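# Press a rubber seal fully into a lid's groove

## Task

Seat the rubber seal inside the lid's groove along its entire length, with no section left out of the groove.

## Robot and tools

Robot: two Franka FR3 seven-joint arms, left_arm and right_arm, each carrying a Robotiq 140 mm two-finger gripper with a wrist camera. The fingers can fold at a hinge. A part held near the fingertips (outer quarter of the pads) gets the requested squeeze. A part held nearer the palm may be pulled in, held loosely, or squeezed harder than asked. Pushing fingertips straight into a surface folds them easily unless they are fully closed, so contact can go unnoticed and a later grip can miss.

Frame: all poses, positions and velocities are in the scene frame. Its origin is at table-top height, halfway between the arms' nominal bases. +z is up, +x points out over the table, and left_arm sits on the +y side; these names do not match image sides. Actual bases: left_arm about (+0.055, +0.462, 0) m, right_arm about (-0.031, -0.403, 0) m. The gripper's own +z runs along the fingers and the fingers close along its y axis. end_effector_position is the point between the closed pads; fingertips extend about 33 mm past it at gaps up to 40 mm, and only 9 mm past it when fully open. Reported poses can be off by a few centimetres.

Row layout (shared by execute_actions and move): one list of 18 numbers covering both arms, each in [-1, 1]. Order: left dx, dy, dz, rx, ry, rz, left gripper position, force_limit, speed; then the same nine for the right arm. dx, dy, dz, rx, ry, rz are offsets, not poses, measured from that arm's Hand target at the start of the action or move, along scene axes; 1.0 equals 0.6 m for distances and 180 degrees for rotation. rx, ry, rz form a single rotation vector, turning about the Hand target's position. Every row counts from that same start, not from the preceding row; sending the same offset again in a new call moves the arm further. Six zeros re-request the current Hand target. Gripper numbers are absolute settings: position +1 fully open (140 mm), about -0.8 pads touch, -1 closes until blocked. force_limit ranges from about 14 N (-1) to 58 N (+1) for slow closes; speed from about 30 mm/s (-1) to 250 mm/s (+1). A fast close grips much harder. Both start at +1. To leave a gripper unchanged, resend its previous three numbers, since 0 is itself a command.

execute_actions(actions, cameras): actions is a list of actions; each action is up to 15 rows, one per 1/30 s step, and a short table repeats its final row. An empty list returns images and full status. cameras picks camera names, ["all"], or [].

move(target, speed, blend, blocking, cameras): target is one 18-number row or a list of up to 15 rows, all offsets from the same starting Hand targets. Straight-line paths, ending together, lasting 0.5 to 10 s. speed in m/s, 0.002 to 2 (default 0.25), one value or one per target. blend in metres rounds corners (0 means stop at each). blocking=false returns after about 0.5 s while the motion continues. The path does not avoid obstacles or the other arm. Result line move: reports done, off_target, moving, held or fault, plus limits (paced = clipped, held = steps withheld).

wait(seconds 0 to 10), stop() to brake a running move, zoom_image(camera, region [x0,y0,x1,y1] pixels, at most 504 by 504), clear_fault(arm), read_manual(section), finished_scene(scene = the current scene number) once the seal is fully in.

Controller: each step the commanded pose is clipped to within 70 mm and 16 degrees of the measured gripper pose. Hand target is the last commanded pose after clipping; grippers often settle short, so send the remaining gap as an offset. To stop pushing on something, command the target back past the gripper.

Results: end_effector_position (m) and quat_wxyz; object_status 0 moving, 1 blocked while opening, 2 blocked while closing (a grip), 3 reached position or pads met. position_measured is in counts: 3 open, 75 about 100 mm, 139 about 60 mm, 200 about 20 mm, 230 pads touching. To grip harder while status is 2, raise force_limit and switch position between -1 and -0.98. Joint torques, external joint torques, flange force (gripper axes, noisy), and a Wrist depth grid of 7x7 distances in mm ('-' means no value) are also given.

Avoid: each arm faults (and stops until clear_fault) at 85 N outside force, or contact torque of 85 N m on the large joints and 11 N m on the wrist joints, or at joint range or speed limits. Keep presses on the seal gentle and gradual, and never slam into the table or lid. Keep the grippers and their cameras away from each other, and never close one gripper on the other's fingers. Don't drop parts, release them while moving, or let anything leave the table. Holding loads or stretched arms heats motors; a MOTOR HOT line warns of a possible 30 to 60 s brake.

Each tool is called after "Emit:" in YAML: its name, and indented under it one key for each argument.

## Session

Emit:
execute_actions:
  actions: []
  cameras: ["cam_high", "cam_head_left", "cam_head_right", "cam_low"]

Scene clock: 0.00 s.
left_arm: end_effector_position=(+0.1667, +0.3740, +0.3145) position_measured=3 object_status=3 end_effector_quat_wxyz=(+0.223, +0.571, -0.571, -0.547) | right_arm: end_effector_position=(+0.5371, -0.0951, +0.1326) position_measured=3 object_status=3 end_effector_quat_wxyz=(+0.055, +0.786, +0.613, +0.062)
Joint positions: left_arm=[-0.524 -0.082 0.044 -2.284 -0.089 0.942 -0.478] | right_arm=[0.493 0.277 0.04 -1.979 -0.151 2.388 -2.263]
Joint velocities: within noise
Joint torques (N m): no reading
External joint torques (N m): no reading
Flange force (N): no reading
Wrist depth (mm): cam_left_wrist=[275 271 320 2682 2338 2600 2089 / 293 266 259 255 223 2255 2197 / 334 282 255 239 218 222 2317 / - 130 288 256 225 141 2360 / - 130 2655 247 235 141 104 / - 2275 2404 250 236 229 99 / - 2404 2498 263 2929 237 -] | cam_right_wrist=[- 233 - - 1097 1180 1208 / - - - - 1169 1238 1245 / 226 235 - - 1127 1317 1525 / - 129 - - 1359 127 1429 / - 110 - - 1454 127 96 / - - - - - 1554 - / - - 314 - - 1624 -]
Hand target: left_arm +0.1667, +0.3740, +0.3145; +0.223, +0.571, -0.571, -0.547 | right_arm +0.5371, -0.0951, +0.1326; +0.055, +0.786, +0.613, +0.062
Tool commands: left_gripper/position=+1.0 left_gripper/force_limit=+1.0 left_gripper/speed=+1.0 right_gripper/position=+1.0 right_gripper/force_limit=+1.0 right_gripper/speed=+1.0
Images, in order (width x height): cam_head_left 896x504, cam_head_right 896x504, cam_high 896x504, cam_low 896x504.

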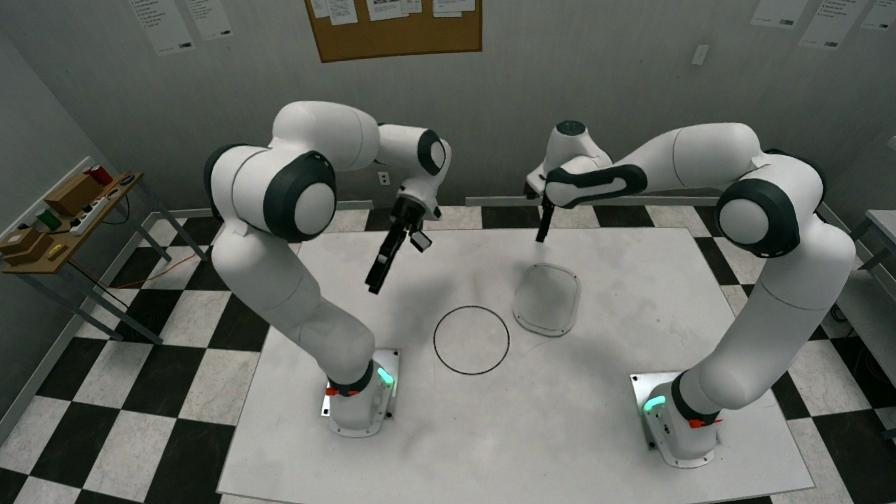

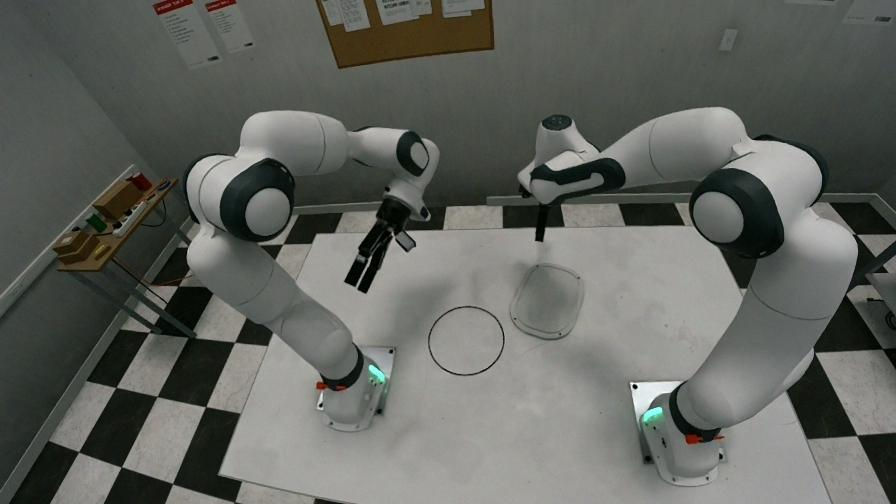

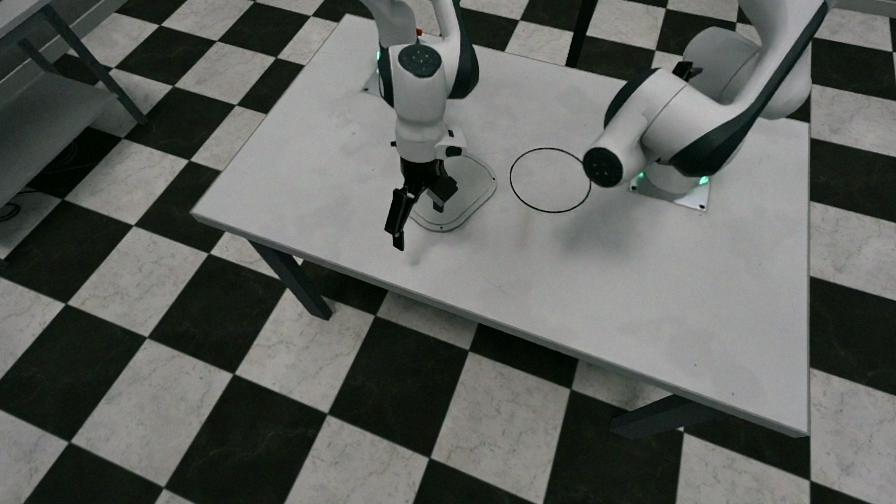

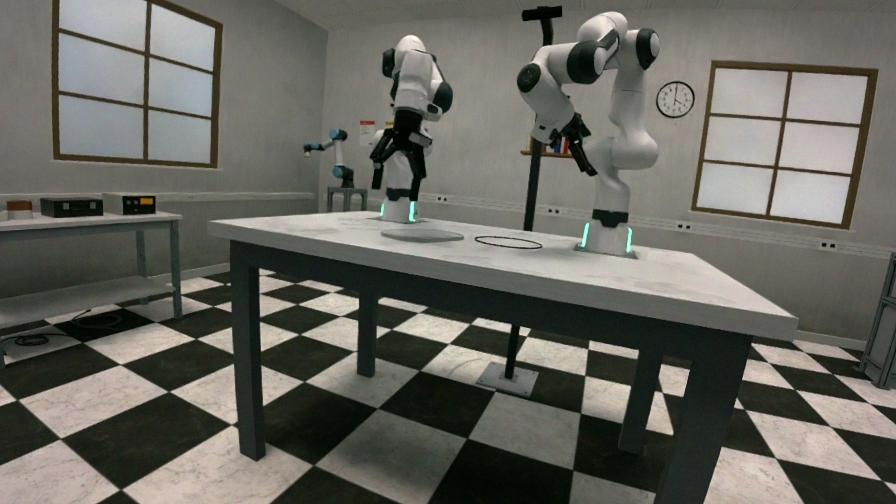

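Emit:
wait:
  seconds: 0.1
  cameras: ["cam_left_wrist", "cam_right_wrist", "cam_high"]

Emit:
zoom_image:
  camera: "cam_high"
  region: [370, 110, 620, 260]

Scene clock: 1.37 s.
left_arm: end_effector_position=(+0.1667, +0.3740, +0.3145) position_measured=3 object_status=3 end_effector_quat_wxyz=(+0.223, +0.571, -0.571, -0.547) | right_arm: end_effector_position=(+0.5371, -0.0951, +0.1326) position_measured=3 object_status=3 end_effector_quat_wxyz=(+0.055, +0.786, +0.613, +0.062)
Joint positions: left_arm=[-0.524 -0.082 0.044 -2.284 -0.089 0.942 -0.478] | right_arm=[0.493 0.277 0.04 -1.979 -0.151 2.388 -2.263]
Joint torques (N m): left_arm=[-0.69 -25.94 -0.07 20 0.34 -1.54 0.12] | right_arm=[0.96 -39.13 0.13 23.54 0.61 2.89 -0.12]
External joint torques (N m): left_arm=[-0.64 -1.95 0.12 0.89 0 0.07 0.04] | right_arm=[0.88 1.37 -0.6 0.15 -0.14 -0.03 -0.13]
Flange force (N): left_arm=[-1.4 3.9 1.5] | right_arm=[3.5 2.4 2.4]
Wrist depth (mm): cam_left_wrist=[274 271 317 2655 - 2317 2235 / 291 265 260 254 223 217 2235 / - 283 255 240 218 219 2360 / - 130 290 252 226 141 111 / - 120 3185 248 235 141 104 / - 2255 2832 250 237 229 99 / - 2523 - 257 - 237 -] | cam_right_wrist=[- - - 250 1137 1163 1180 / - 241 - - 1153 1214 1251 / 226 234 273 - 1220 1317 1338 / - 129 270 - 1345 127 1421 / - 110 - - 1289 127 95 / - - - - 354 1507 - / - - - - - 1646 -]
Hand target: left_arm +0.1667, +0.3740, +0.3145; +0.223, +0.571, -0.571, -0.547 | right_arm +0.5371, -0.0951, +0.1326; +0.055, +0.786, +0.613, +0.062
Tool commands: left_gripper/position=+1.0 left_gripper/force_limit=+1.0 left_gripper/speed=+1.0 right_gripper/position=+1.0 right_gripper/force_limit=+1.0 right_gripper/speed=+1.0
wait: 0.10 s; at rest from the start
Images, in order (width x height): cam_high 896x504, cam_left_wrist 896x504, cam_right_wrist 896x504.

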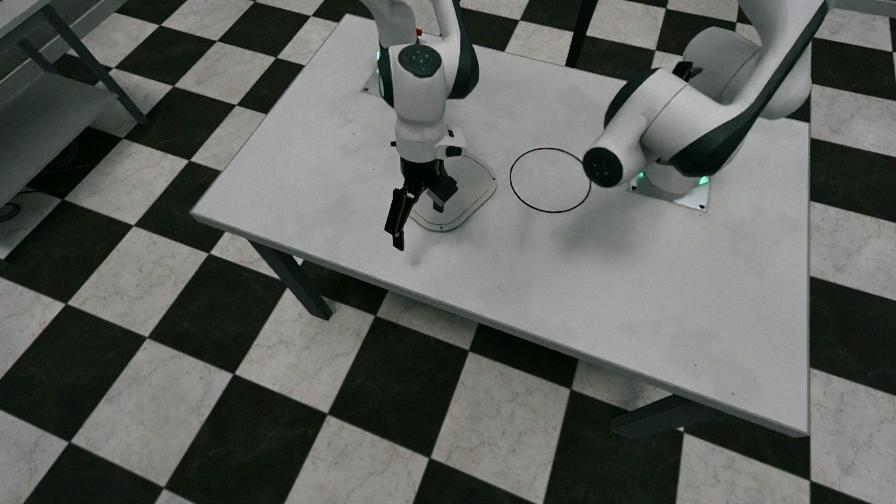

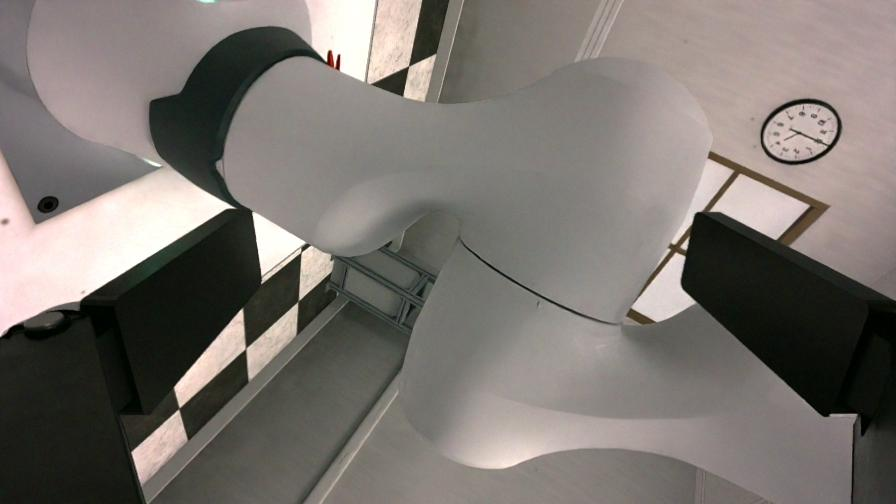

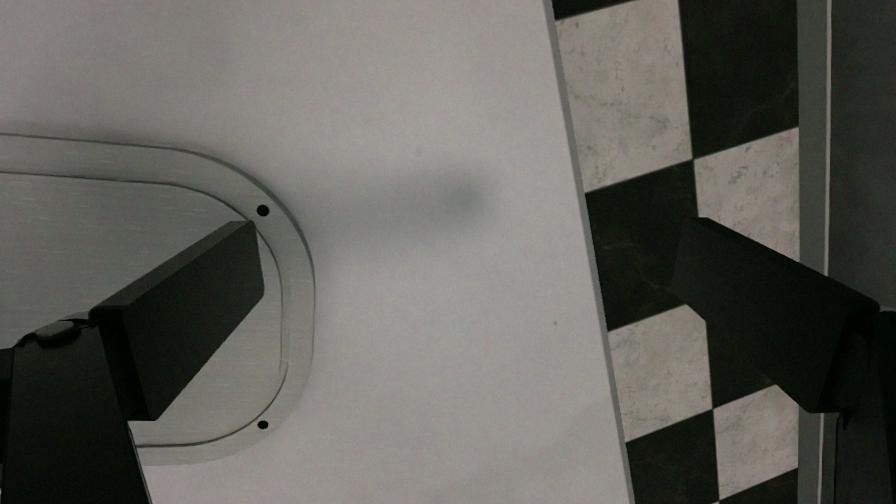

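Scaled by 2.016 from the camera's 896x504 image, which has a finer 1280x720 frame.

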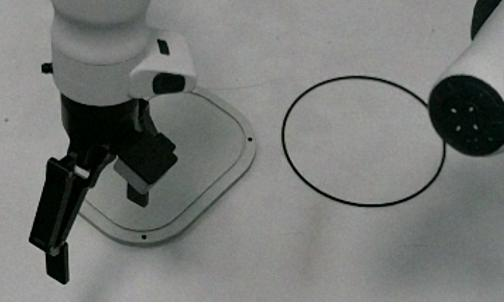

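Emit:
move:
  target: [0,0,0,0,0,0,1,1,1, -0.4285,0.1085,0.379,0.0377,0.0425,-0.4206,1,1,1]
  speed: 0.4
  cameras: ["cam_right_wrist"]

Scene clock: 10.63 s.
left_arm: end_effector_position=(+0.1667, +0.3740, +0.3145) position_measured=3 object_status=3 end_effector_quat_wxyz=(+0.223, +0.571, -0.571, -0.547) | right_arm: end_effector_position=(+0.2812, -0.0305, +0.3607) position_measured=3 object_status=3 end_effector_quat_wxyz=(+0.000, +1.000, +0.004, +0.002)
Joint positions: left_arm=[-0.524 -0.082 0.044 -2.284 -0.089 0.942 -0.478] | right_arm=[0.534 -0.253 0.302 -1.973 0.072 1.734 -0.765]
Joint velocities: left_arm=[within noise] | right_arm=[-0.001 0 -0.001 0 0 -0.001 0.006]
Joint torques (N m): left_arm=[-0.69 -26 -0.1 20.04 0.33 -1.54 0.12] | right_arm=[0.81 -20.63 -2.86 25.54 0.8 2.4 0.24]
External joint torques (N m): left_arm=[-0.71 -1.9 0.02 0.9 -0.02 0.08 0.05] | right_arm=[0.79 1.73 -0.22 0.49 0.01 -0.28 0.24]
Flange force (N): left_arm=[-1.2 3.8 1.4] | right_arm=[4.1 -5.7 -2.3]
Wrist depth (mm): cam_left_wrist=[274 272 300 2627 2929 2141 - / 291 266 259 248 222 225 2296 / - 281 255 239 218 219 2216 / 382 130 652 255 225 141 111 / - 130 3185 248 235 141 104 / - 2197 - 251 237 229 99 / - 2255 - 268 - 235 -] | cam_right_wrist=[- - - - 448 - - / - - - - - 486 - / - - - - - - - / - 129 - 541 514 127 - / - 110 - - 566 120 95 / - - - - - 539 - / - - 651 - - 552 -]
Hand target: left_arm +0.1667, +0.3740, +0.3145; +0.223, +0.571, -0.571, -0.547 | right_arm +0.2800, -0.0300, +0.3600; +0.000, +1.000, +0.000, +0.000
Off the commanded pose: left_arm 0.000 m, 0 deg | right_arm 0.001 m, 1 deg.
move: done; limits=paced
Images, in order (width x height): cam_right_wrist 896x504.

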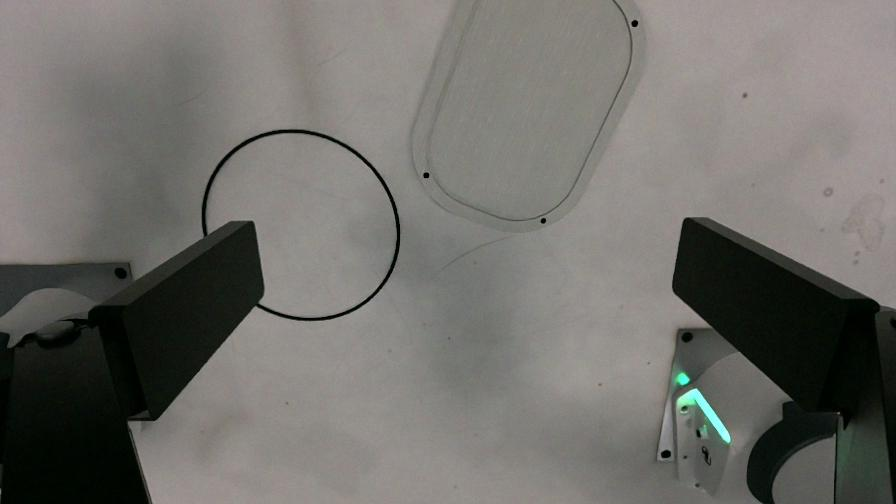

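Emit:
move:
  target: [0,0.2,0.1333,0,0,0,1,1,1, 0.01,0.21917,-0.4,0,0,0.3833,-0.444,-0.5,0]
  speed: 0.35
  cameras: ["cam_right_wrist"]

Scene clock: 21.63 s.
left_arm: end_effector_position=(+0.1666, +0.4930, +0.3931) position_measured=3 object_status=3 end_effector_quat_wxyz=(+0.222, +0.573, -0.569, -0.547) | right_arm: end_effector_position=(+0.2856, +0.1011, +0.1207) position_measured=185 object_status=3 end_effector_quat_wxyz=(+0.000, +0.827, +0.562, -0.001)
Joint positions: left_arm=[-0.482 -0.294 0.212 -2.292 0.2 0.745 -0.276] | right_arm=[0.619 0.273 0.414 -2.004 -0.139 2.249 -1.66]
Joint velocities: left_arm=[within noise] | right_arm=[0 -0.001 0.001 -0.001 0 0 -0.006]
Joint torques (N m): left_arm=[-0.83 -19.33 -2 21.47 1.38 -1.79 0.22] | right_arm=[0.61 -34.93 3.42 23.28 0.42 2.88 -0.47]
External joint torques (N m): left_arm=[-0.88 -2.31 -0.05 1.12 0.26 -0.18 0.15] | right_arm=[0.63 1.87 -0.38 0.31 -0.27 0.23 -0.47]
Flange force (N): left_arm=[-2.2 4.9 2.3] | right_arm=[6.8 1.4 3.3]
Wrist depth (mm): cam_left_wrist=[- - 204 171 177 214 1960 / 399 522 194 175 181 184 178 / 401 - 196 186 186 186 183 / 462 130 2682 206 3146 133 192 / - 120 2548 2627 3539 132 104 / - 104 2655 - 2800 - 99 / - 2382 - 2800 2963 - -] | cam_right_wrist=[- 237 - - - - - / - - - - - 252 - / - - - - 262 - - / - - - - 138 - - / - - 89 - 96 87 - / - - - - - - - / - - - - - - -]
Hand target: left_arm +0.1667, +0.4940, +0.3945; +0.223, +0.571, -0.571, -0.547 | right_arm +0.2860, +0.1015, +0.1200; +0.000, +0.824, +0.567, +0.000
Off the commanded pose: left_arm 0.002 m, 0 deg | right_arm 0.001 m, 1 deg.
move: done
Images, in order (width x height): cam_right_wrist 896x504.

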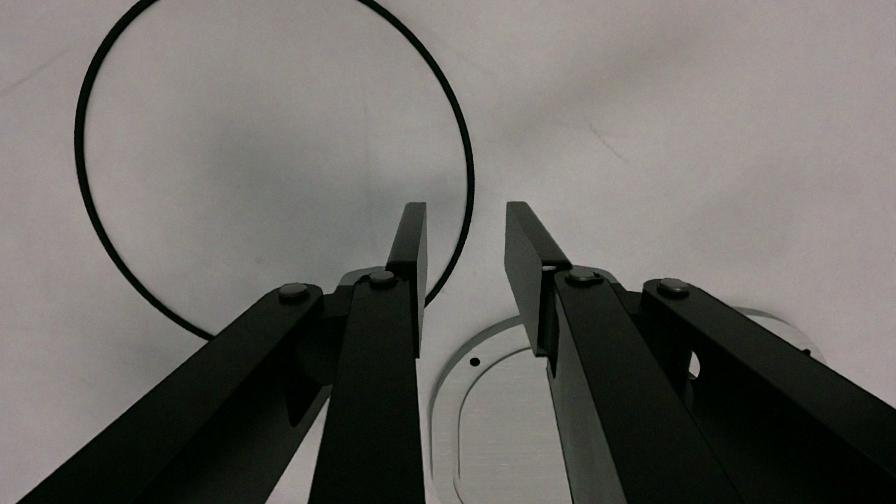

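Emit:
move:
  target:
    - [0,0,0,0,0,0,1,1,1, -0.04183,0.02983,-0.1083,0,0,0,-1,-0.5,0]
    - [0,0,0,0,0,0,1,1,1, -0.04183,0.02983,-0.1367,0,0,0,-1,-0.5,0]
  speed: [0.2,0.04]
  blend: [0.003,0]
  cameras: ["cam_right_wrist"]

Scene clock: 26.33 s.
left_arm: end_effector_position=(+0.1666, +0.4930, +0.3931) position_measured=3 object_status=3 end_effector_quat_wxyz=(+0.223, +0.573, -0.569, -0.547) | right_arm: end_effector_position=(+0.2604, +0.1196, +0.0390) position_measured=233 object_status=3 end_effector_quat_wxyz=(-0.001, +0.822, +0.569, -0.001)
Joint positions: left_arm=[-0.482 -0.294 0.212 -2.292 0.2 0.745 -0.276] | right_arm=[0.706 0.419 0.369 -2.031 -0.219 2.412 -1.573]
Joint velocities: left_arm=[within noise] | right_arm=[0.001 -0.001 -0.001 -0.001 0 0.002 0.005]
Joint torques (N m): left_arm=[-0.67 -19.31 -2.07 21.47 1.4 -1.78 0.32] | right_arm=[1.46 -38.43 4.06 21.1 0.29 2.89 0.22]
External joint torques (N m): left_arm=[-0.7 -2.23 -0.11 1.11 0.29 -0.17 0.25] | right_arm=[1.46 1.57 -1.22 0.04 -0.3 0.21 0.22]
Flange force (N): left_arm=[-2.4 4.7 2.1] | right_arm=[5.9 -1.2 5.3]
Wrist depth (mm): cam_left_wrist=[381 430 204 171 174 205 190 / 408 - 186 175 181 184 178 / 410 1975 199 186 185 186 183 / 436 130 2929 206 - 133 192 / - 130 3589 2548 3748 132 104 / - 2216 - - 3108 - 99 / - - - 2427 3539 3861 -] | cam_right_wrist=[- - - - - 167 - / - - - 171 - - - / - - - - 181 - 182 / - - - 112 - - - / - - - - - - - / - - - - - - - / - - - - - - -]
Hand target: left_arm +0.1667, +0.4940, +0.3945; +0.223, +0.571, -0.571, -0.547 | right_arm +0.2609, +0.1194, +0.0380; +0.000, +0.824, +0.567, +0.000
Off the commanded pose: left_arm 0.002 m, 0 deg | right_arm 0.001 m, 0 deg.
move: done
Images, in order (width x height): cam_right_wrist 896x504.

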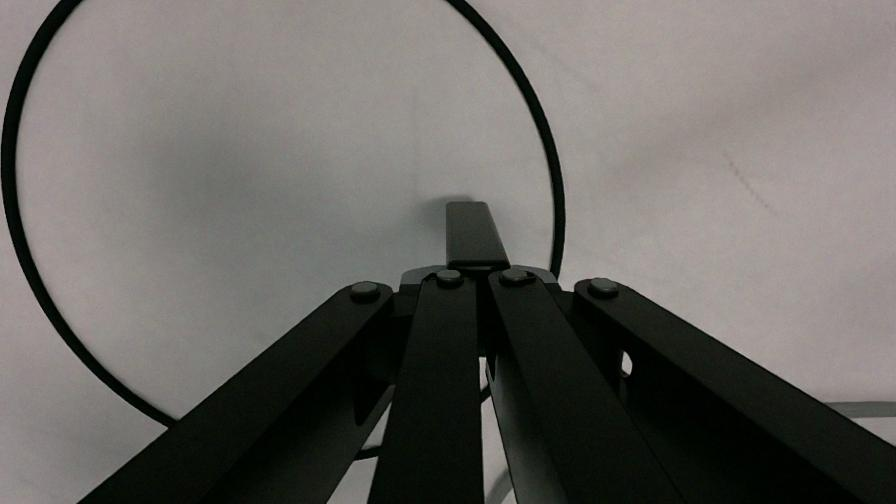

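Emit:
move:
  target: [0,0,0,0,0,0,1,1,1, 0,0,-0.005,0,0,0,-1,-0.5,0]
  speed: 0.03

Scene clock: 27.63 s.
left_arm: end_effector_position=(+0.1666, +0.4930, +0.3931) position_measured=3 object_status=3 end_effector_quat_wxyz=(+0.223, +0.573, -0.569, -0.547) | right_arm: end_effector_position=(+0.2607, +0.1199, +0.0365) position_measured=233 object_status=3 end_effector_quat_wxyz=(-0.001, +0.823, +0.568, +0.000)
Joint positions: left_arm=[-0.482 -0.294 0.212 -2.292 0.2 0.745 -0.276] | right_arm=[0.711 0.423 0.363 -2.031 -0.219 2.418 -1.571]
Joint velocities: left_arm=[within noise] | right_arm=[0.007 0 -0.007 0 0 0.003 0]
Joint torques (N m): left_arm=[-0.72 -19.34 -2.08 21.46 1.4 -1.77 0.31] | right_arm=[1.36 -38.12 3.93 20.72 0.18 2.85 0.21]
External joint torques (N m): left_arm=[-0.74 -2.32 -0.1 1.11 0.29 -0.16 0.24] | right_arm=[1.36 1.88 -1.31 -0.18 -0.41 0.19 0.21]
Flange force (N): left_arm=[-2.4 4.8 2.4] | right_arm=[5.8 -1.1 6.0]
Wrist depth (mm): cam_left_wrist=[388 399 203 171 174 214 - / 394 - 187 176 181 184 179 / 416 1945 199 187 185 186 183 / - 130 2523 206 2740 142 193 / - 120 3398 2998 4247 123 104 / - 2178 2711 - 2998 - 99 / - 2216 2498 - 3185 - -] | cam_right_wrist=[- - - - - 163 - / 168 - - 173 - - 172 / - - 177 - - - - / - - - 112 184 191 - / - 195 - - - - - / - - - - - - - / - - - - - - -]
Hand target: left_arm +0.1667, +0.4940, +0.3945; +0.223, +0.571, -0.571, -0.547 | right_arm +0.2609, +0.1194, +0.0350; +0.000, +0.824, +0.567, +0.000
Off the commanded pose: left_arm 0.002 m, 0 deg | right_arm 0.002 m, 0 deg.
move: done

Emit:
move:
  target: [0,0,0,0,0,0,1,1,1, 0,0,-0.005,0,0,0,-1,-0.5,0]
  speed: 0.03
  cameras: ["cam_right_wrist"]

Scene clock: 28.80 s.
left_arm: end_effector_position=(+0.1666, +0.4930, +0.3931) position_measured=3 object_status=3 end_effector_quat_wxyz=(+0.223, +0.573, -0.569, -0.547) | right_arm: end_effector_position=(+0.2607, +0.1200, +0.0336) position_measured=233 object_status=3 end_effector_quat_wxyz=(-0.001, +0.823, +0.568, +0.000)
Joint positions: left_arm=[-0.482 -0.294 0.212 -2.292 0.2 0.745 -0.276] | right_arm=[0.717 0.428 0.357 -2.032 -0.219 2.424 -1.57]
Joint velocities: left_arm=[within noise] | right_arm=[0.008 0 -0.006 -0.001 0.001 0.004 0.001]
Joint torques (N m): left_arm=[-0.71 -19.33 -2.06 21.45 1.4 -1.77 0.29] | right_arm=[1.91 -38.31 4.21 20.53 0.18 2.95 0.19]
External joint torques (N m): left_arm=[-0.73 -2.24 -0.08 1.04 0.28 -0.17 0.22] | right_arm=[2.06 1.94 -0.9 -0.41 -0.4 0.27 0.19]
Flange force (N): left_arm=[-2.3 4.6 2.4] | right_arm=[5.3 -2.2 6.4]
Wrist depth (mm): cam_left_wrist=[370 - 204 171 174 201 2023 / 364 462 187 176 181 184 178 / 434 2275 199 186 185 186 183 / 449 130 2682 206 - 133 192 / - 119 3491 2548 - 124 104 / - 2450 2711 - 2740 - 99 / - 3108 2360 - 3034 - -] | cam_right_wrist=[- 160 - - - - - / - - - - - - - / - - - - - - - / - - 183 112 183 186 - / - - - - - - - / - - - - - - - / - - - - - - -]
Hand target: left_arm +0.1667, +0.4940, +0.3945; +0.223, +0.571, -0.571, -0.547 | right_arm +0.2609, +0.1194, +0.0320; +0.000, +0.824, +0.567, +0.000
Off the commanded pose: left_arm 0.002 m, 0 deg | right_arm 0.002 m, 0 deg.
move: done
Images, in order (width x height): cam_right_wrist 896x504.

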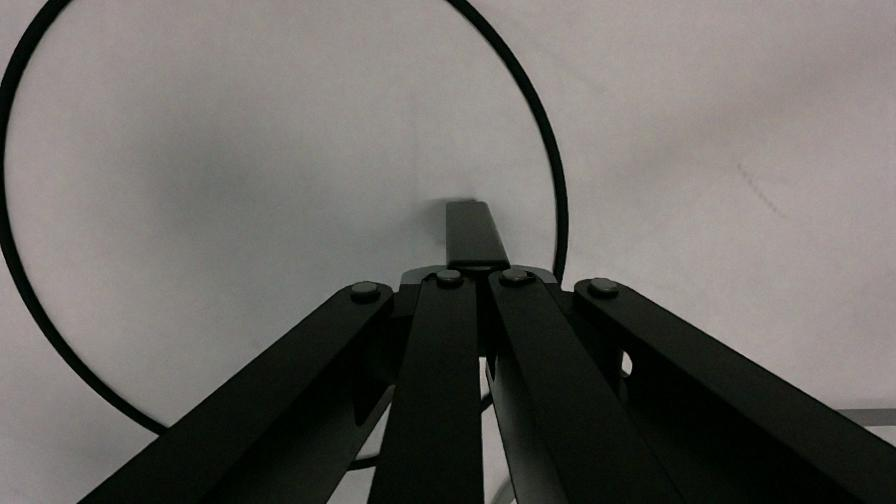

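Emit:
move:
  target: [0,0,0,0,0,0,1,1,1, 0,0,-0.005,0,0,0,-1,-0.5,0]
  speed: 0.03

Emit:
move:
  target: [0,0,0,0,0,0,1,1,1, 0,0,-0.005,0,0,0,-1,-0.5,0]
  speed: 0.03
  cameras: ["cam_right_wrist"]

Scene clock: 30.30 s.
left_arm: end_effector_position=(+0.1666, +0.4930, +0.3931) position_measured=3 object_status=3 end_effector_quat_wxyz=(+0.223, +0.573, -0.569, -0.547) | right_arm: end_effector_position=(+0.2607, +0.1200, +0.0306) position_measured=233 object_status=3 end_effector_quat_wxyz=(-0.001, +0.823, +0.568, +0.000)
Joint positions: left_arm=[-0.482 -0.294 0.212 -2.292 0.2 0.745 -0.276] | right_arm=[0.723 0.433 0.35 -2.032 -0.22 2.43 -1.57]
Joint velocities: left_arm=[within noise] | right_arm=[0.004 0.001 -0.008 0 -0.001 0.003 0.001]
Joint torques (N m): left_arm=[-0.71 -19.33 -2.06 21.45 1.39 -1.78 0.34] | right_arm=[1.53 -38.44 3.66 20.45 0.19 2.88 0.19]
External joint torques (N m): left_arm=[-0.71 -2.3 -0.06 1.09 0.28 -0.17 0.27] | right_arm=[1.36 1.89 -1.7 -0.29 -0.38 0.21 0.19]
Flange force (N): left_arm=[-2.5 4.7 2.3] | right_arm=[5.3 -1.0 6.3]
Wrist depth (mm): cam_left_wrist=[- 477 248 171 176 215 - / - 532 194 176 181 184 178 / 473 597 199 186 185 186 183 / 458 130 2711 206 - 133 192 / - 130 2770 4178 3921 132 104 / - 2275 2523 3267 3267 - 99 / - - - - 2600 - -] | cam_right_wrist=[- - - 157 157 - - / - - - 167 - - - / - - - 170 - - - / 180 - - 112 - - - / - - - - - - - / - - - - - - - / - - - - - - -]
Hand target: left_arm +0.1667, +0.4940, +0.3945; +0.223, +0.571, -0.571, -0.547 | right_arm +0.2609, +0.1194, +0.0290; +0.000, +0.824, +0.567, +0.000
Off the commanded pose: left_arm 0.002 m, 0 deg | right_arm 0.002 m, 0 deg.
move: done

Scene clock: 31.00 s.
left_arm: end_effector_position=(+0.1666, +0.4930, +0.3931) position_measured=3 object_status=3 end_effector_quat_wxyz=(+0.223, +0.573, -0.569, -0.547) | right_arm: end_effector_position=(+0.2607, +0.1200, +0.0276) position_measured=233 object_status=3 end_effector_quat_wxyz=(-0.001, +0.823, +0.568, +0.000)
Joint positions: left_arm=[-0.482 -0.294 0.212 -2.292 0.2 0.745 -0.276] | right_arm=[0.728 0.439 0.344 -2.032 -0.22 2.436 -1.57]
Joint velocities: left_arm=[within noise] | right_arm=[0.007 -0.001 -0.006 0 -0.001 0.003 -0.001]
Joint torques (N m): left_arm=[-0.74 -19.4 -2.06 21.47 1.4 -1.79 0.29] | right_arm=[1.82 -38.59 4.49 20.38 0.2 2.96 0.17]
External joint torques (N m): left_arm=[-0.72 -2.45 -0.04 1.14 0.29 -0.18 0.21] | right_arm=[1.86 1.73 -0.64 -0.22 -0.37 0.31 0.17]
Flange force (N): left_arm=[-2.5 5.1 2.6] | right_arm=[5.0 -2.1 5.7]
Wrist depth (mm): cam_left_wrist=[363 - 203 170 175 199 1888 / 415 425 185 175 181 184 178 / - 578 197 186 185 186 182 / 442 130 2711 210 225 141 192 / - 120 3146 2627 3353 - 104 / - 104 2317 3146 - - 99 / - - 2317 2711 3267 - -] | cam_right_wrist=[- - - - - - - / - - - - - - - / - - - - - - - / - - 177 115 - - - / - - 94 - - - - / - - - - - - - / - - - - - - -]
Hand target: left_arm +0.1667, +0.4940, +0.3945; +0.223, +0.571, -0.571, -0.547 | right_arm +0.2609, +0.1194, +0.0260; +0.000, +0.824, +0.567, +0.000
Off the commanded pose: left_arm 0.002 m, 0 deg | right_arm 0.002 m, 0 deg.
move: done
Images, in order (width x height): cam_right_wrist 896x504.

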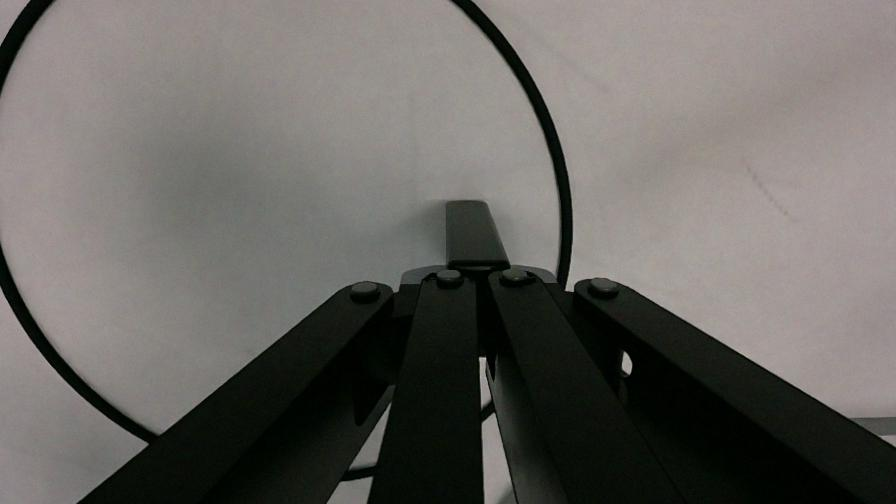

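Emit:
move:
  target: [0,0,0,0,0,0,1,1,1, 0,0,-0.005,0,0,0,-1,-0.5,0]
  speed: 0.03

Emit:
move:
  target: [0,0,0,0,0,0,1,1,1, 0,0,-0.005,0,0,0,-1,-0.5,0]
  speed: 0.03

Scene clock: 32.30 s.
left_arm: end_effector_position=(+0.1666, +0.4930, +0.3931) position_measured=3 object_status=3 end_effector_quat_wxyz=(+0.223, +0.573, -0.569, -0.547) | right_arm: end_effector_position=(+0.2608, +0.1201, +0.0262) position_measured=233 object_status=3 end_effector_quat_wxyz=(-0.001, +0.823, +0.568, +0.000)
Joint positions: left_arm=[-0.482 -0.294 0.212 -2.292 0.2 0.745 -0.276] | right_arm=[0.733 0.441 0.339 -2.032 -0.22 2.439 -1.57]
Joint velocities: left_arm=[within noise] | right_arm=[0.006 -0.001 -0.004 -0.001 0 0 0]
Joint torques (N m): left_arm=[-0.69 -19.32 -2.06 21.41 1.39 -1.77 0.3] | right_arm=[1.86 -35.81 3.28 19.67 0.08 3.39 0.17]
External joint torques (N m): left_arm=[-0.65 -2.24 -0.02 1.03 0.28 -0.16 0.22] | right_arm=[2.04 4.87 -1.73 -1.1 -0.49 0.71 0.17]
Flange force (N): left_arm=[-2.4 4.5 2.4] | right_arm=[9.0 -1.5 13.5]
Wrist depth (mm): cam_left_wrist=[383 407 204 171 177 2124 - / - - 186 176 181 184 178 / 436 - 197 187 186 187 183 / - 130 2523 202 - 133 193 / - 130 3070 3267 - 123 104 / - 2427 3641 3146 3491 - 99 / - - - 2740 2800 - -] | cam_right_wrist=[- 154 154 148 - - - / - 159 - - - 162 162 / 165 - - - - - - / - - - 112 - - - / 182 - - - - - - / - - - - - - - / - - - - - - -]
Hand target: left_arm +0.1667, +0.4940, +0.3945; +0.223, +0.571, -0.571, -0.547 | right_arm +0.2609, +0.1194, +0.0230; +0.000, +0.824, +0.567, +0.000
Off the commanded pose: left_arm 0.002 m, 0 deg | right_arm 0.003 m, 0 deg.
move: done

Scene clock: 33.00 s.
left_arm: end_effector_position=(+0.1666, +0.4930, +0.3931) position_measured=3 object_status=3 end_effector_quat_wxyz=(+0.223, +0.573, -0.569, -0.547) | right_arm: end_effector_position=(+0.2608, +0.1202, +0.0262) position_measured=233 object_status=3 end_effector_quat_wxyz=(+0.000, +0.823, +0.568, +0.000)
Joint positions: left_arm=[-0.482 -0.294 0.212 -2.292 0.2 0.745 -0.276] | right_arm=[0.737 0.44 0.336 -2.032 -0.22 2.44 -1.569]
Joint torques (N m): left_arm=[-0.68 -19.35 -2.08 21.48 1.39 -1.78 0.32] | right_arm=[2.02 -32.53 3.01 19.41 -0.1 4.15 0.18]
External joint torques (N m): left_arm=[-0.65 -2.29 -0.05 1.13 0.28 -0.17 0.24] | right_arm=[1.77 8.28 -2.33 -1.36 -0.67 1.46 0.18]
Flange force (N): left_arm=[-2.5 4.7 2.2] | right_arm=[15.0 -0.3 21.9]
Wrist depth (mm): cam_left_wrist=[377 408 203 170 177 204 1888 / - 469 192 175 181 183 178 / - 515 198 187 186 186 183 / - 130 2929 210 3108 141 192 / - 120 2360 2998 3589 132 104 / - 104 - - 4178 - 99 / - 2427 2474 - - - -] | cam_right_wrist=[- - - - - - - / - - - 162 - - - / - - - 165 - - - / - 178 - 115 - - - / - - - - - - - / - - - - - - - / - - - - - - -]
Hand target: left_arm +0.1667, +0.4940, +0.3945; +0.223, +0.571, -0.571, -0.547 | right_arm +0.2609, +0.1194, +0.0200; +0.000, +0.824, +0.567, +0.000
Off the commanded pose: left_arm 0.002 m, 0 deg | right_arm 0.006 m, 0 deg.
move: off_target (right_arm)

Emit:
move:
  target:
    - [0,0,0,0,0,0,1,1,1, 0,0,0.05,0,0,0,-1,-0.5,0]
    - [0,0,0,0,0,0,1,1,1, 0.06183,-0.016,0.05,0,0,0,-0.444,-0.5,0]
    - [0,0,0,0,0,0,1,1,1, 0.06183,-0.016,0.01067,0,0,0,-0.444,-0.5,0]
  speed: [0.15,0.2,0.08]
  blend: [0.005,0,0]
  cameras: ["cam_right_wrist"]

Scene clock: 38.83 s.
left_arm: end_effector_position=(+0.1666, +0.4930, +0.3931) position_measured=3 object_status=3 end_effector_quat_wxyz=(+0.223, +0.573, -0.569, -0.547) | right_arm: end_effector_position=(+0.2973, +0.1100, +0.0273) position_measured=185 object_status=3 end_effector_quat_wxyz=(-0.001, +0.823, +0.568, -0.001)
Joint positions: left_arm=[-0.482 -0.294 0.212 -2.292 0.2 0.745 -0.276] | right_arm=[0.681 0.464 0.334 -1.989 -0.22 2.418 -1.632]
Joint velocities: left_arm=[within noise] | right_arm=[0.002 0.002 0.001 0 0 0.004 0.001]
Joint torques (N m): left_arm=[-0.66 -19.33 -2.07 21.46 1.39 -1.78 0.31] | right_arm=[1.42 -40.01 4.46 21.03 0.06 2.84 0.18]
External joint torques (N m): left_arm=[-0.69 -2.3 -0.1 1.09 0.27 -0.17 0.24] | right_arm=[1.4 1.55 -0.91 0.13 -0.53 0.17 0.19]
Flange force (N): left_arm=[-2.4 4.8 2.3] | right_arm=[6.0 -0.9 5.0]
Wrist depth (mm): cam_left_wrist=[370 - 203 170 176 194 187 / 374 470 185 176 181 184 178 / - 2178 196 187 186 186 182 / 446 130 2655 210 225 133 192 / - 120 3353 2998 2740 124 104 / - 2498 - 3108 - 2600 99 / - 2574 2296 2863 2404 3108 -] | cam_right_wrist=[- - - - - 156 - / - - - - - - - / - - - - - - - / - - - 140 111 - - / - - 89 - 97 84 - / - - - - - - - / - - - - - - -]
Hand target: left_arm +0.1667, +0.4940, +0.3945; +0.223, +0.571, -0.571, -0.547 | right_arm +0.2980, +0.1098, +0.0264; +0.000, +0.824, +0.567, +0.000
Off the commanded pose: left_arm 0.002 m, 0 deg | right_arm 0.001 m, 0 deg.
move: done
Images, in order (width x height): cam_right_wrist 896x504.

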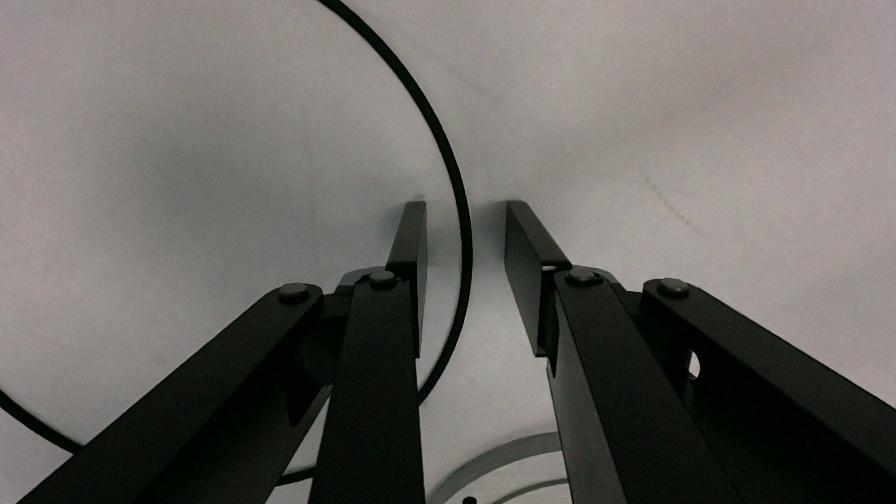

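Emit:
move:
  target:
    - [0,0,0,0,0,0,1,1,1, 0,0,0,0,0,0,-1,-0.5,-0.5]
    - [0,0,0,0,0,0,1,1,1, 0,0,0.1167,0,0,0,-1,-0.5,-0.5]
  speed: [0.1,0.12]
  cameras: ["cam_right_wrist", "cam_head_left"]

Scene clock: 43.50 s.
left_arm: end_effector_position=(+0.1666, +0.4930, +0.3931) position_measured=3 object_status=3 end_effector_quat_wxyz=(+0.223, +0.573, -0.569, -0.547) | right_arm: end_effector_position=(+0.2994, +0.1103, +0.0970) position_measured=227 object_status=2 end_effector_quat_wxyz=(+0.001, +0.825, +0.564, +0.003)
Joint positions: left_arm=[-0.482 -0.294 0.212 -2.292 0.2 0.745 -0.276] | right_arm=[0.655 0.345 0.369 -1.966 -0.167 2.286 -1.658]
Joint velocities: left_arm=[within noise] | right_arm=[-0.001 0.001 0 0 0 -0.003 -0.004]
Joint torques (N m): left_arm=[-0.71 -19.34 -2.07 21.45 1.4 -1.78 0.32] | right_arm=[0.49 -38.04 4.11 22.84 0.92 2.4 -0.46]
External joint torques (N m): left_arm=[-0.68 -2.4 -0.05 1.17 0.3 -0.17 0.25] | right_arm=[0.46 1.38 -0.29 0.16 0.25 -0.29 -0.46]
Flange force (N): left_arm=[-2.7 4.9 2.3] | right_arm=[4.8 1.3 1.3]
Wrist depth (mm): cam_left_wrist=[- - 204 171 175 204 196 / - - 186 175 182 184 179 / 405 1975 199 187 185 186 183 / - 130 2711 210 3693 133 191 / - 120 2498 2929 - 123 104 / - 104 2740 3034 - - 99 / - - 2427 2770 2711 - -] | cam_right_wrist=[213 213 - 214 - 218 - / 223 - - - - - - / - - 243 239 - - 246 / - - - 115 - - - / - - - - - - - / - - - - - - - / - - - - - - -]
Hand target: left_arm +0.1667, +0.4940, +0.3945; +0.223, +0.571, -0.571, -0.547 | right_arm +0.2980, +0.1098, +0.0964; +0.000, +0.824, +0.567, +0.000
Off the commanded pose: left_arm 0.002 m, 0 deg | right_arm 0.002 m, 0 deg.
move: done
Images, in order (width x height): cam_head_left 896x504, cam_right_wrist 896x504.

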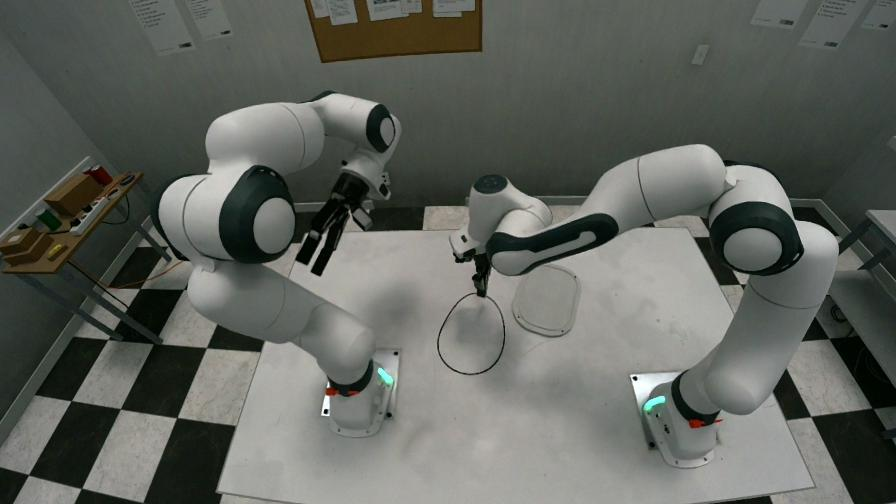

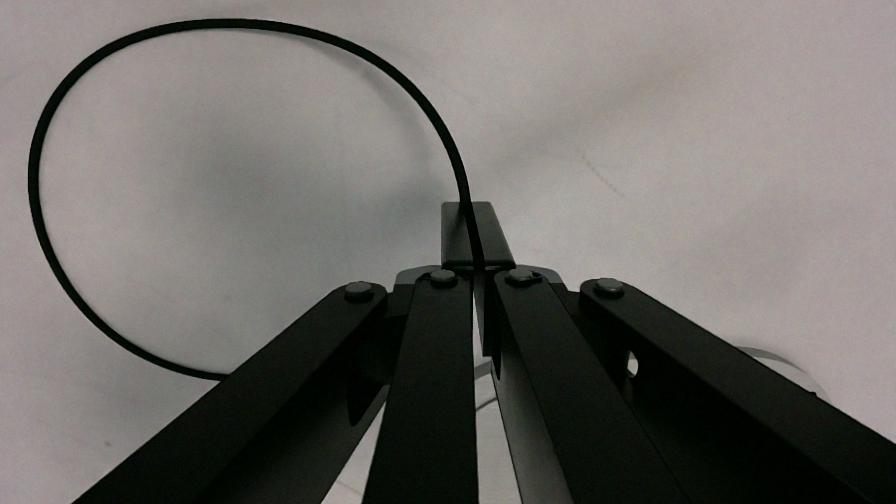

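Emit:
move:
  target: [0,0,0,0,0,0,1,1,1, 0.2425,-0.41133,0,0,0,0,-1,-0.5,-0.5]
  speed: 0.2
  cameras: ["cam_right_wrist", "cam_head_left", "cam_high"]

Scene clock: 47.43 s.
left_arm: end_effector_position=(+0.1666, +0.4930, +0.3931) position_measured=3 object_status=3 end_effector_quat_wxyz=(+0.223, +0.573, -0.569, -0.547) | right_arm: end_effector_position=(+0.4437, -0.1380, +0.0965) position_measured=227 object_status=2 end_effector_quat_wxyz=(+0.002, +0.826, +0.564, -0.001)
Joint positions: left_arm=[-0.482 -0.294 0.212 -2.292 0.2 0.745 -0.276] | right_arm=[0.202 0.159 0.314 -2.218 -0.075 2.367 -2.205]
Joint velocities: left_arm=[within noise] | right_arm=[0 0 -0.002 0 -0.001 0 -0.004]
Joint torques (N m): left_arm=[-0.68 -19.38 -2.06 21.43 1.4 -1.78 0.3] | right_arm=[0.5 -32.29 1.43 21.98 0.96 2.87 -0.51]
External joint torques (N m): left_arm=[-0.62 -2.37 0.01 1.06 0.29 -0.17 0.23] | right_arm=[0.53 0.99 -0.24 0.09 0.31 0.25 -0.51]
Flange force (N): left_arm=[-2.6 4.8 2.7] | right_arm=[1.4 1.9 1.9]
Wrist depth (mm): cam_left_wrist=[368 - 201 170 175 213 189 / 356 - 187 176 181 184 178 / 428 1795 199 186 186 186 183 / - 130 2627 210 3146 133 193 / - 130 - 3108 2682 132 104 / - 2427 - 2800 2800 - 99 / - - - 2382 2963 - -] | cam_right_wrist=[- 201 207 - - - 1021 / - - - - - - 1074 / - - - - 245 - 1197 / - - - 115 - - 1122 / - 242 - - - - 1289 / - - - - - - - / - - - - - - -]
Hand target: left_arm +0.1667, +0.4940, +0.3945; +0.223, +0.571, -0.571, -0.547 | right_arm +0.4435, -0.1370, +0.0964; +0.000, +0.824, +0.567, +0.000
Off the commanded pose: left_arm 0.002 m, 0 deg | right_arm 0.001 m, 0 deg.
move: done
Images, in order (width x height): cam_head_left 896x504, cam_high 896x504, cam_right_wrist 896x504.

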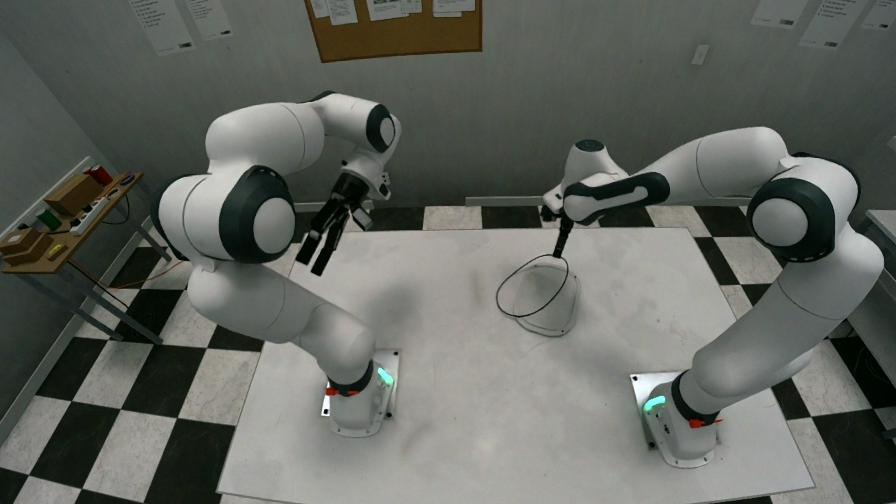

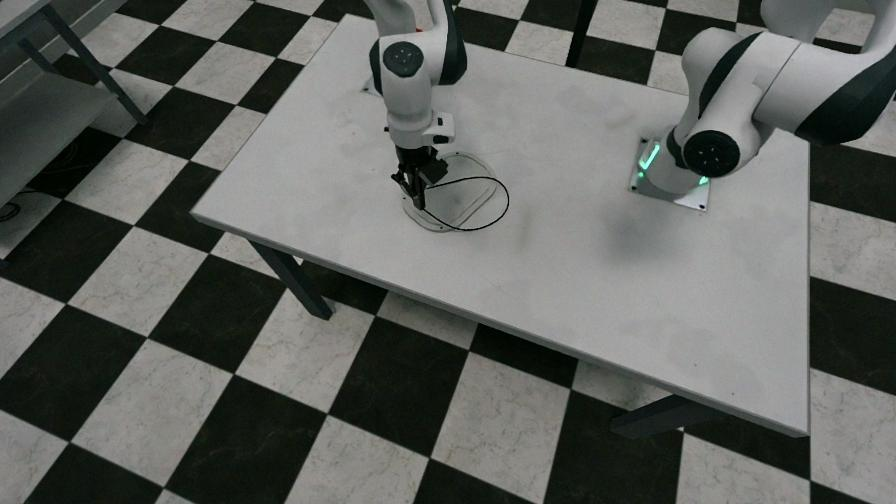

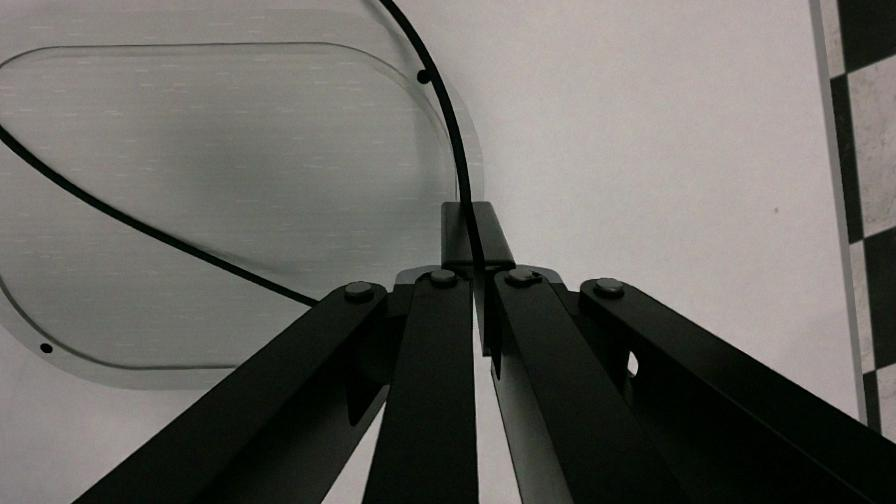

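Emit:
move:
  target:
    - [0,0,0,0,0,0,1,1,1, -0.2955,0.09267,0.32267,0,0,0.011,-1,-0.5,-0.5]
    - [0,0,0,0,0,0,1,1,1, -0.23267,0.07033,0.23933,0,0,0.011,-1,-0.5,-0.5]
    - [0,0,0,0,0,0,1,1,1, -0.107,0.02583,0.14767,0,0,0.011,-1,-0.5,-0.5]
    - [0,0,0,0,0,0,1,1,1, -0.02533,-0.00317,0.02267,0,0,0.011,-1,-0.5,-0.5]
    - [0,0,0,0,0,0,1,1,1, -0.00483,-0.01033,-0.06067,0,0,0.011,-1,-0.5,-0.5]
  speed: [0.25,0.15,0.2,0.2,0.12]
  blend: [0.01,0.02,0.02,0.01,0]
  cameras: ["cam_right_wrist", "cam_head_left", "cam_high"]

Scene clock: 59.47 s.
left_arm: end_effector_position=(+0.1666, +0.4930, +0.3931) position_measured=3 object_status=3 end_effector_quat_wxyz=(+0.223, +0.573, -0.569, -0.547) | right_arm: end_effector_position=(+0.4394, -0.1431, +0.0605) position_measured=227 object_status=2 end_effector_quat_wxyz=(-0.001, +0.813, +0.582, -0.001)
Joint positions: left_arm=[-0.482 -0.294 0.212 -2.292 0.2 0.745 -0.276] | right_arm=[0.202 0.212 0.304 -2.258 -0.096 2.457 -2.241]
Joint velocities: left_arm=[within noise] | right_arm=[0 -0.001 -0.001 0.001 -0.002 0.003 0.001]
Joint torques (N m): left_arm=[-0.69 -19.35 -2.07 21.44 1.39 -1.78 0.32] | right_arm=[1.38 -32.28 1.15 21.55 0.06 2.88 0.21]
External joint torques (N m): left_arm=[-0.71 -2.32 -0.1 1.1 0.28 -0.17 0.25] | right_arm=[1.19 1.89 -1.23 0.71 -0.53 0.24 0.22]
Flange force (N): left_arm=[-2.5 4.8 2.4] | right_arm=[7.2 4.8 5.7]
Wrist depth (mm): cam_left_wrist=[- - 202 170 175 196 193 / - - 193 175 181 184 178 / 417 1677 198 186 186 186 183 / - 130 2523 206 215 141 192 / - 130 2740 3034 4471 - 104 / - 2404 - - 3310 3539 99 / - 3070 2655 2832 3491 2627 -] | cam_right_wrist=[171 169 165 171 - - 185 / 175 176 179 179 - - - / - - - 185 - - 206 / - - - 116 - - - / - - - - - 226 - / - - - - - - - / - - - - - - -]
Hand target: left_arm +0.1667, +0.4940, +0.3945; +0.223, +0.571, -0.571, -0.547 | right_arm +0.4406, -0.1432, +0.0600; +0.000, +0.814, +0.581, +0.000
Off the commanded pose: left_arm 0.002 m, 0 deg | right_arm 0.001 m, 0 deg.
move: done
Images, in order (width x height): cam_head_left 896x504, cam_high 896x504, cam_right_wrist 896x504.

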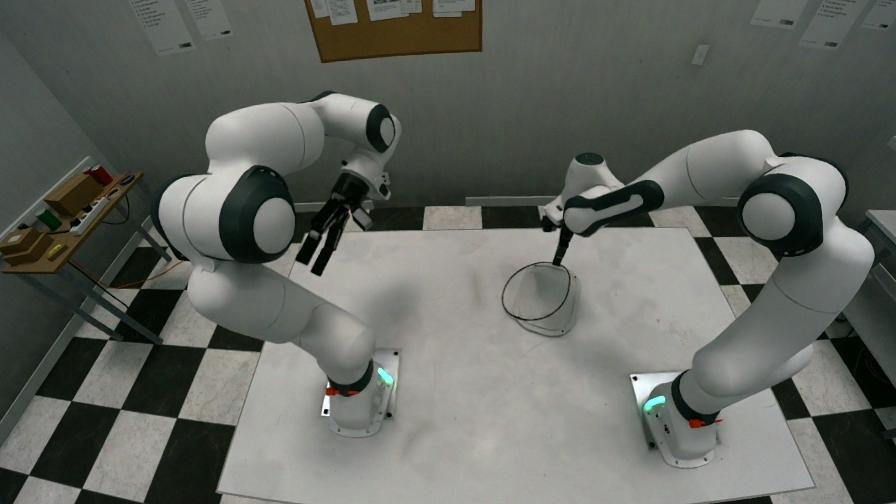

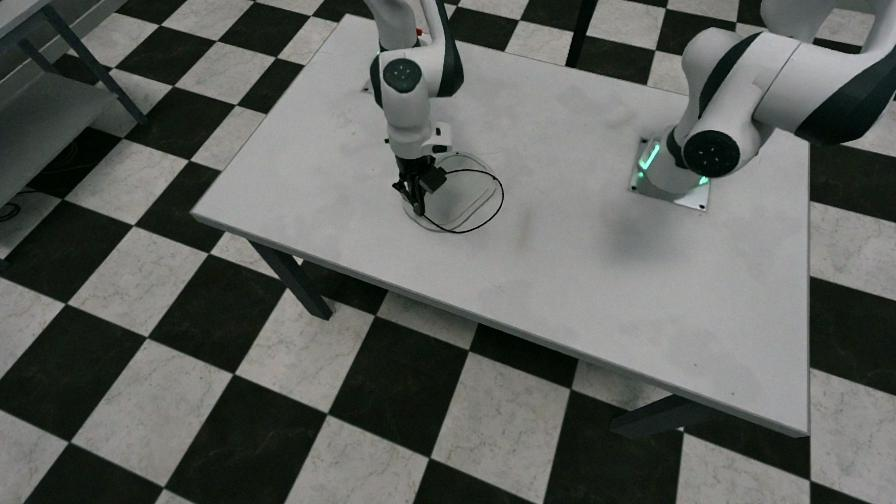

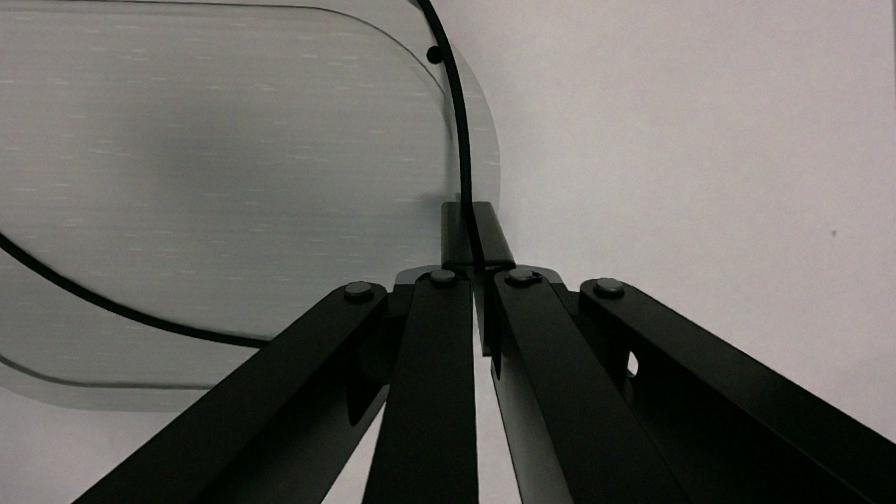

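Emit:
zoom_image:
  camera: "cam_right_wrist"
  region: [300, 0, 520, 220]

Scaled by 2.291 from the camera's 896x504 image, which has a finer 1280x720 frame.

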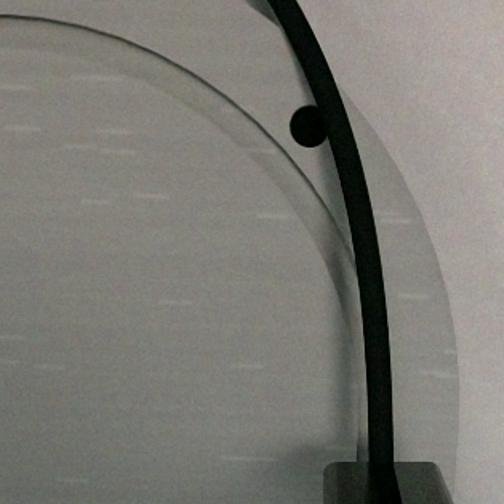

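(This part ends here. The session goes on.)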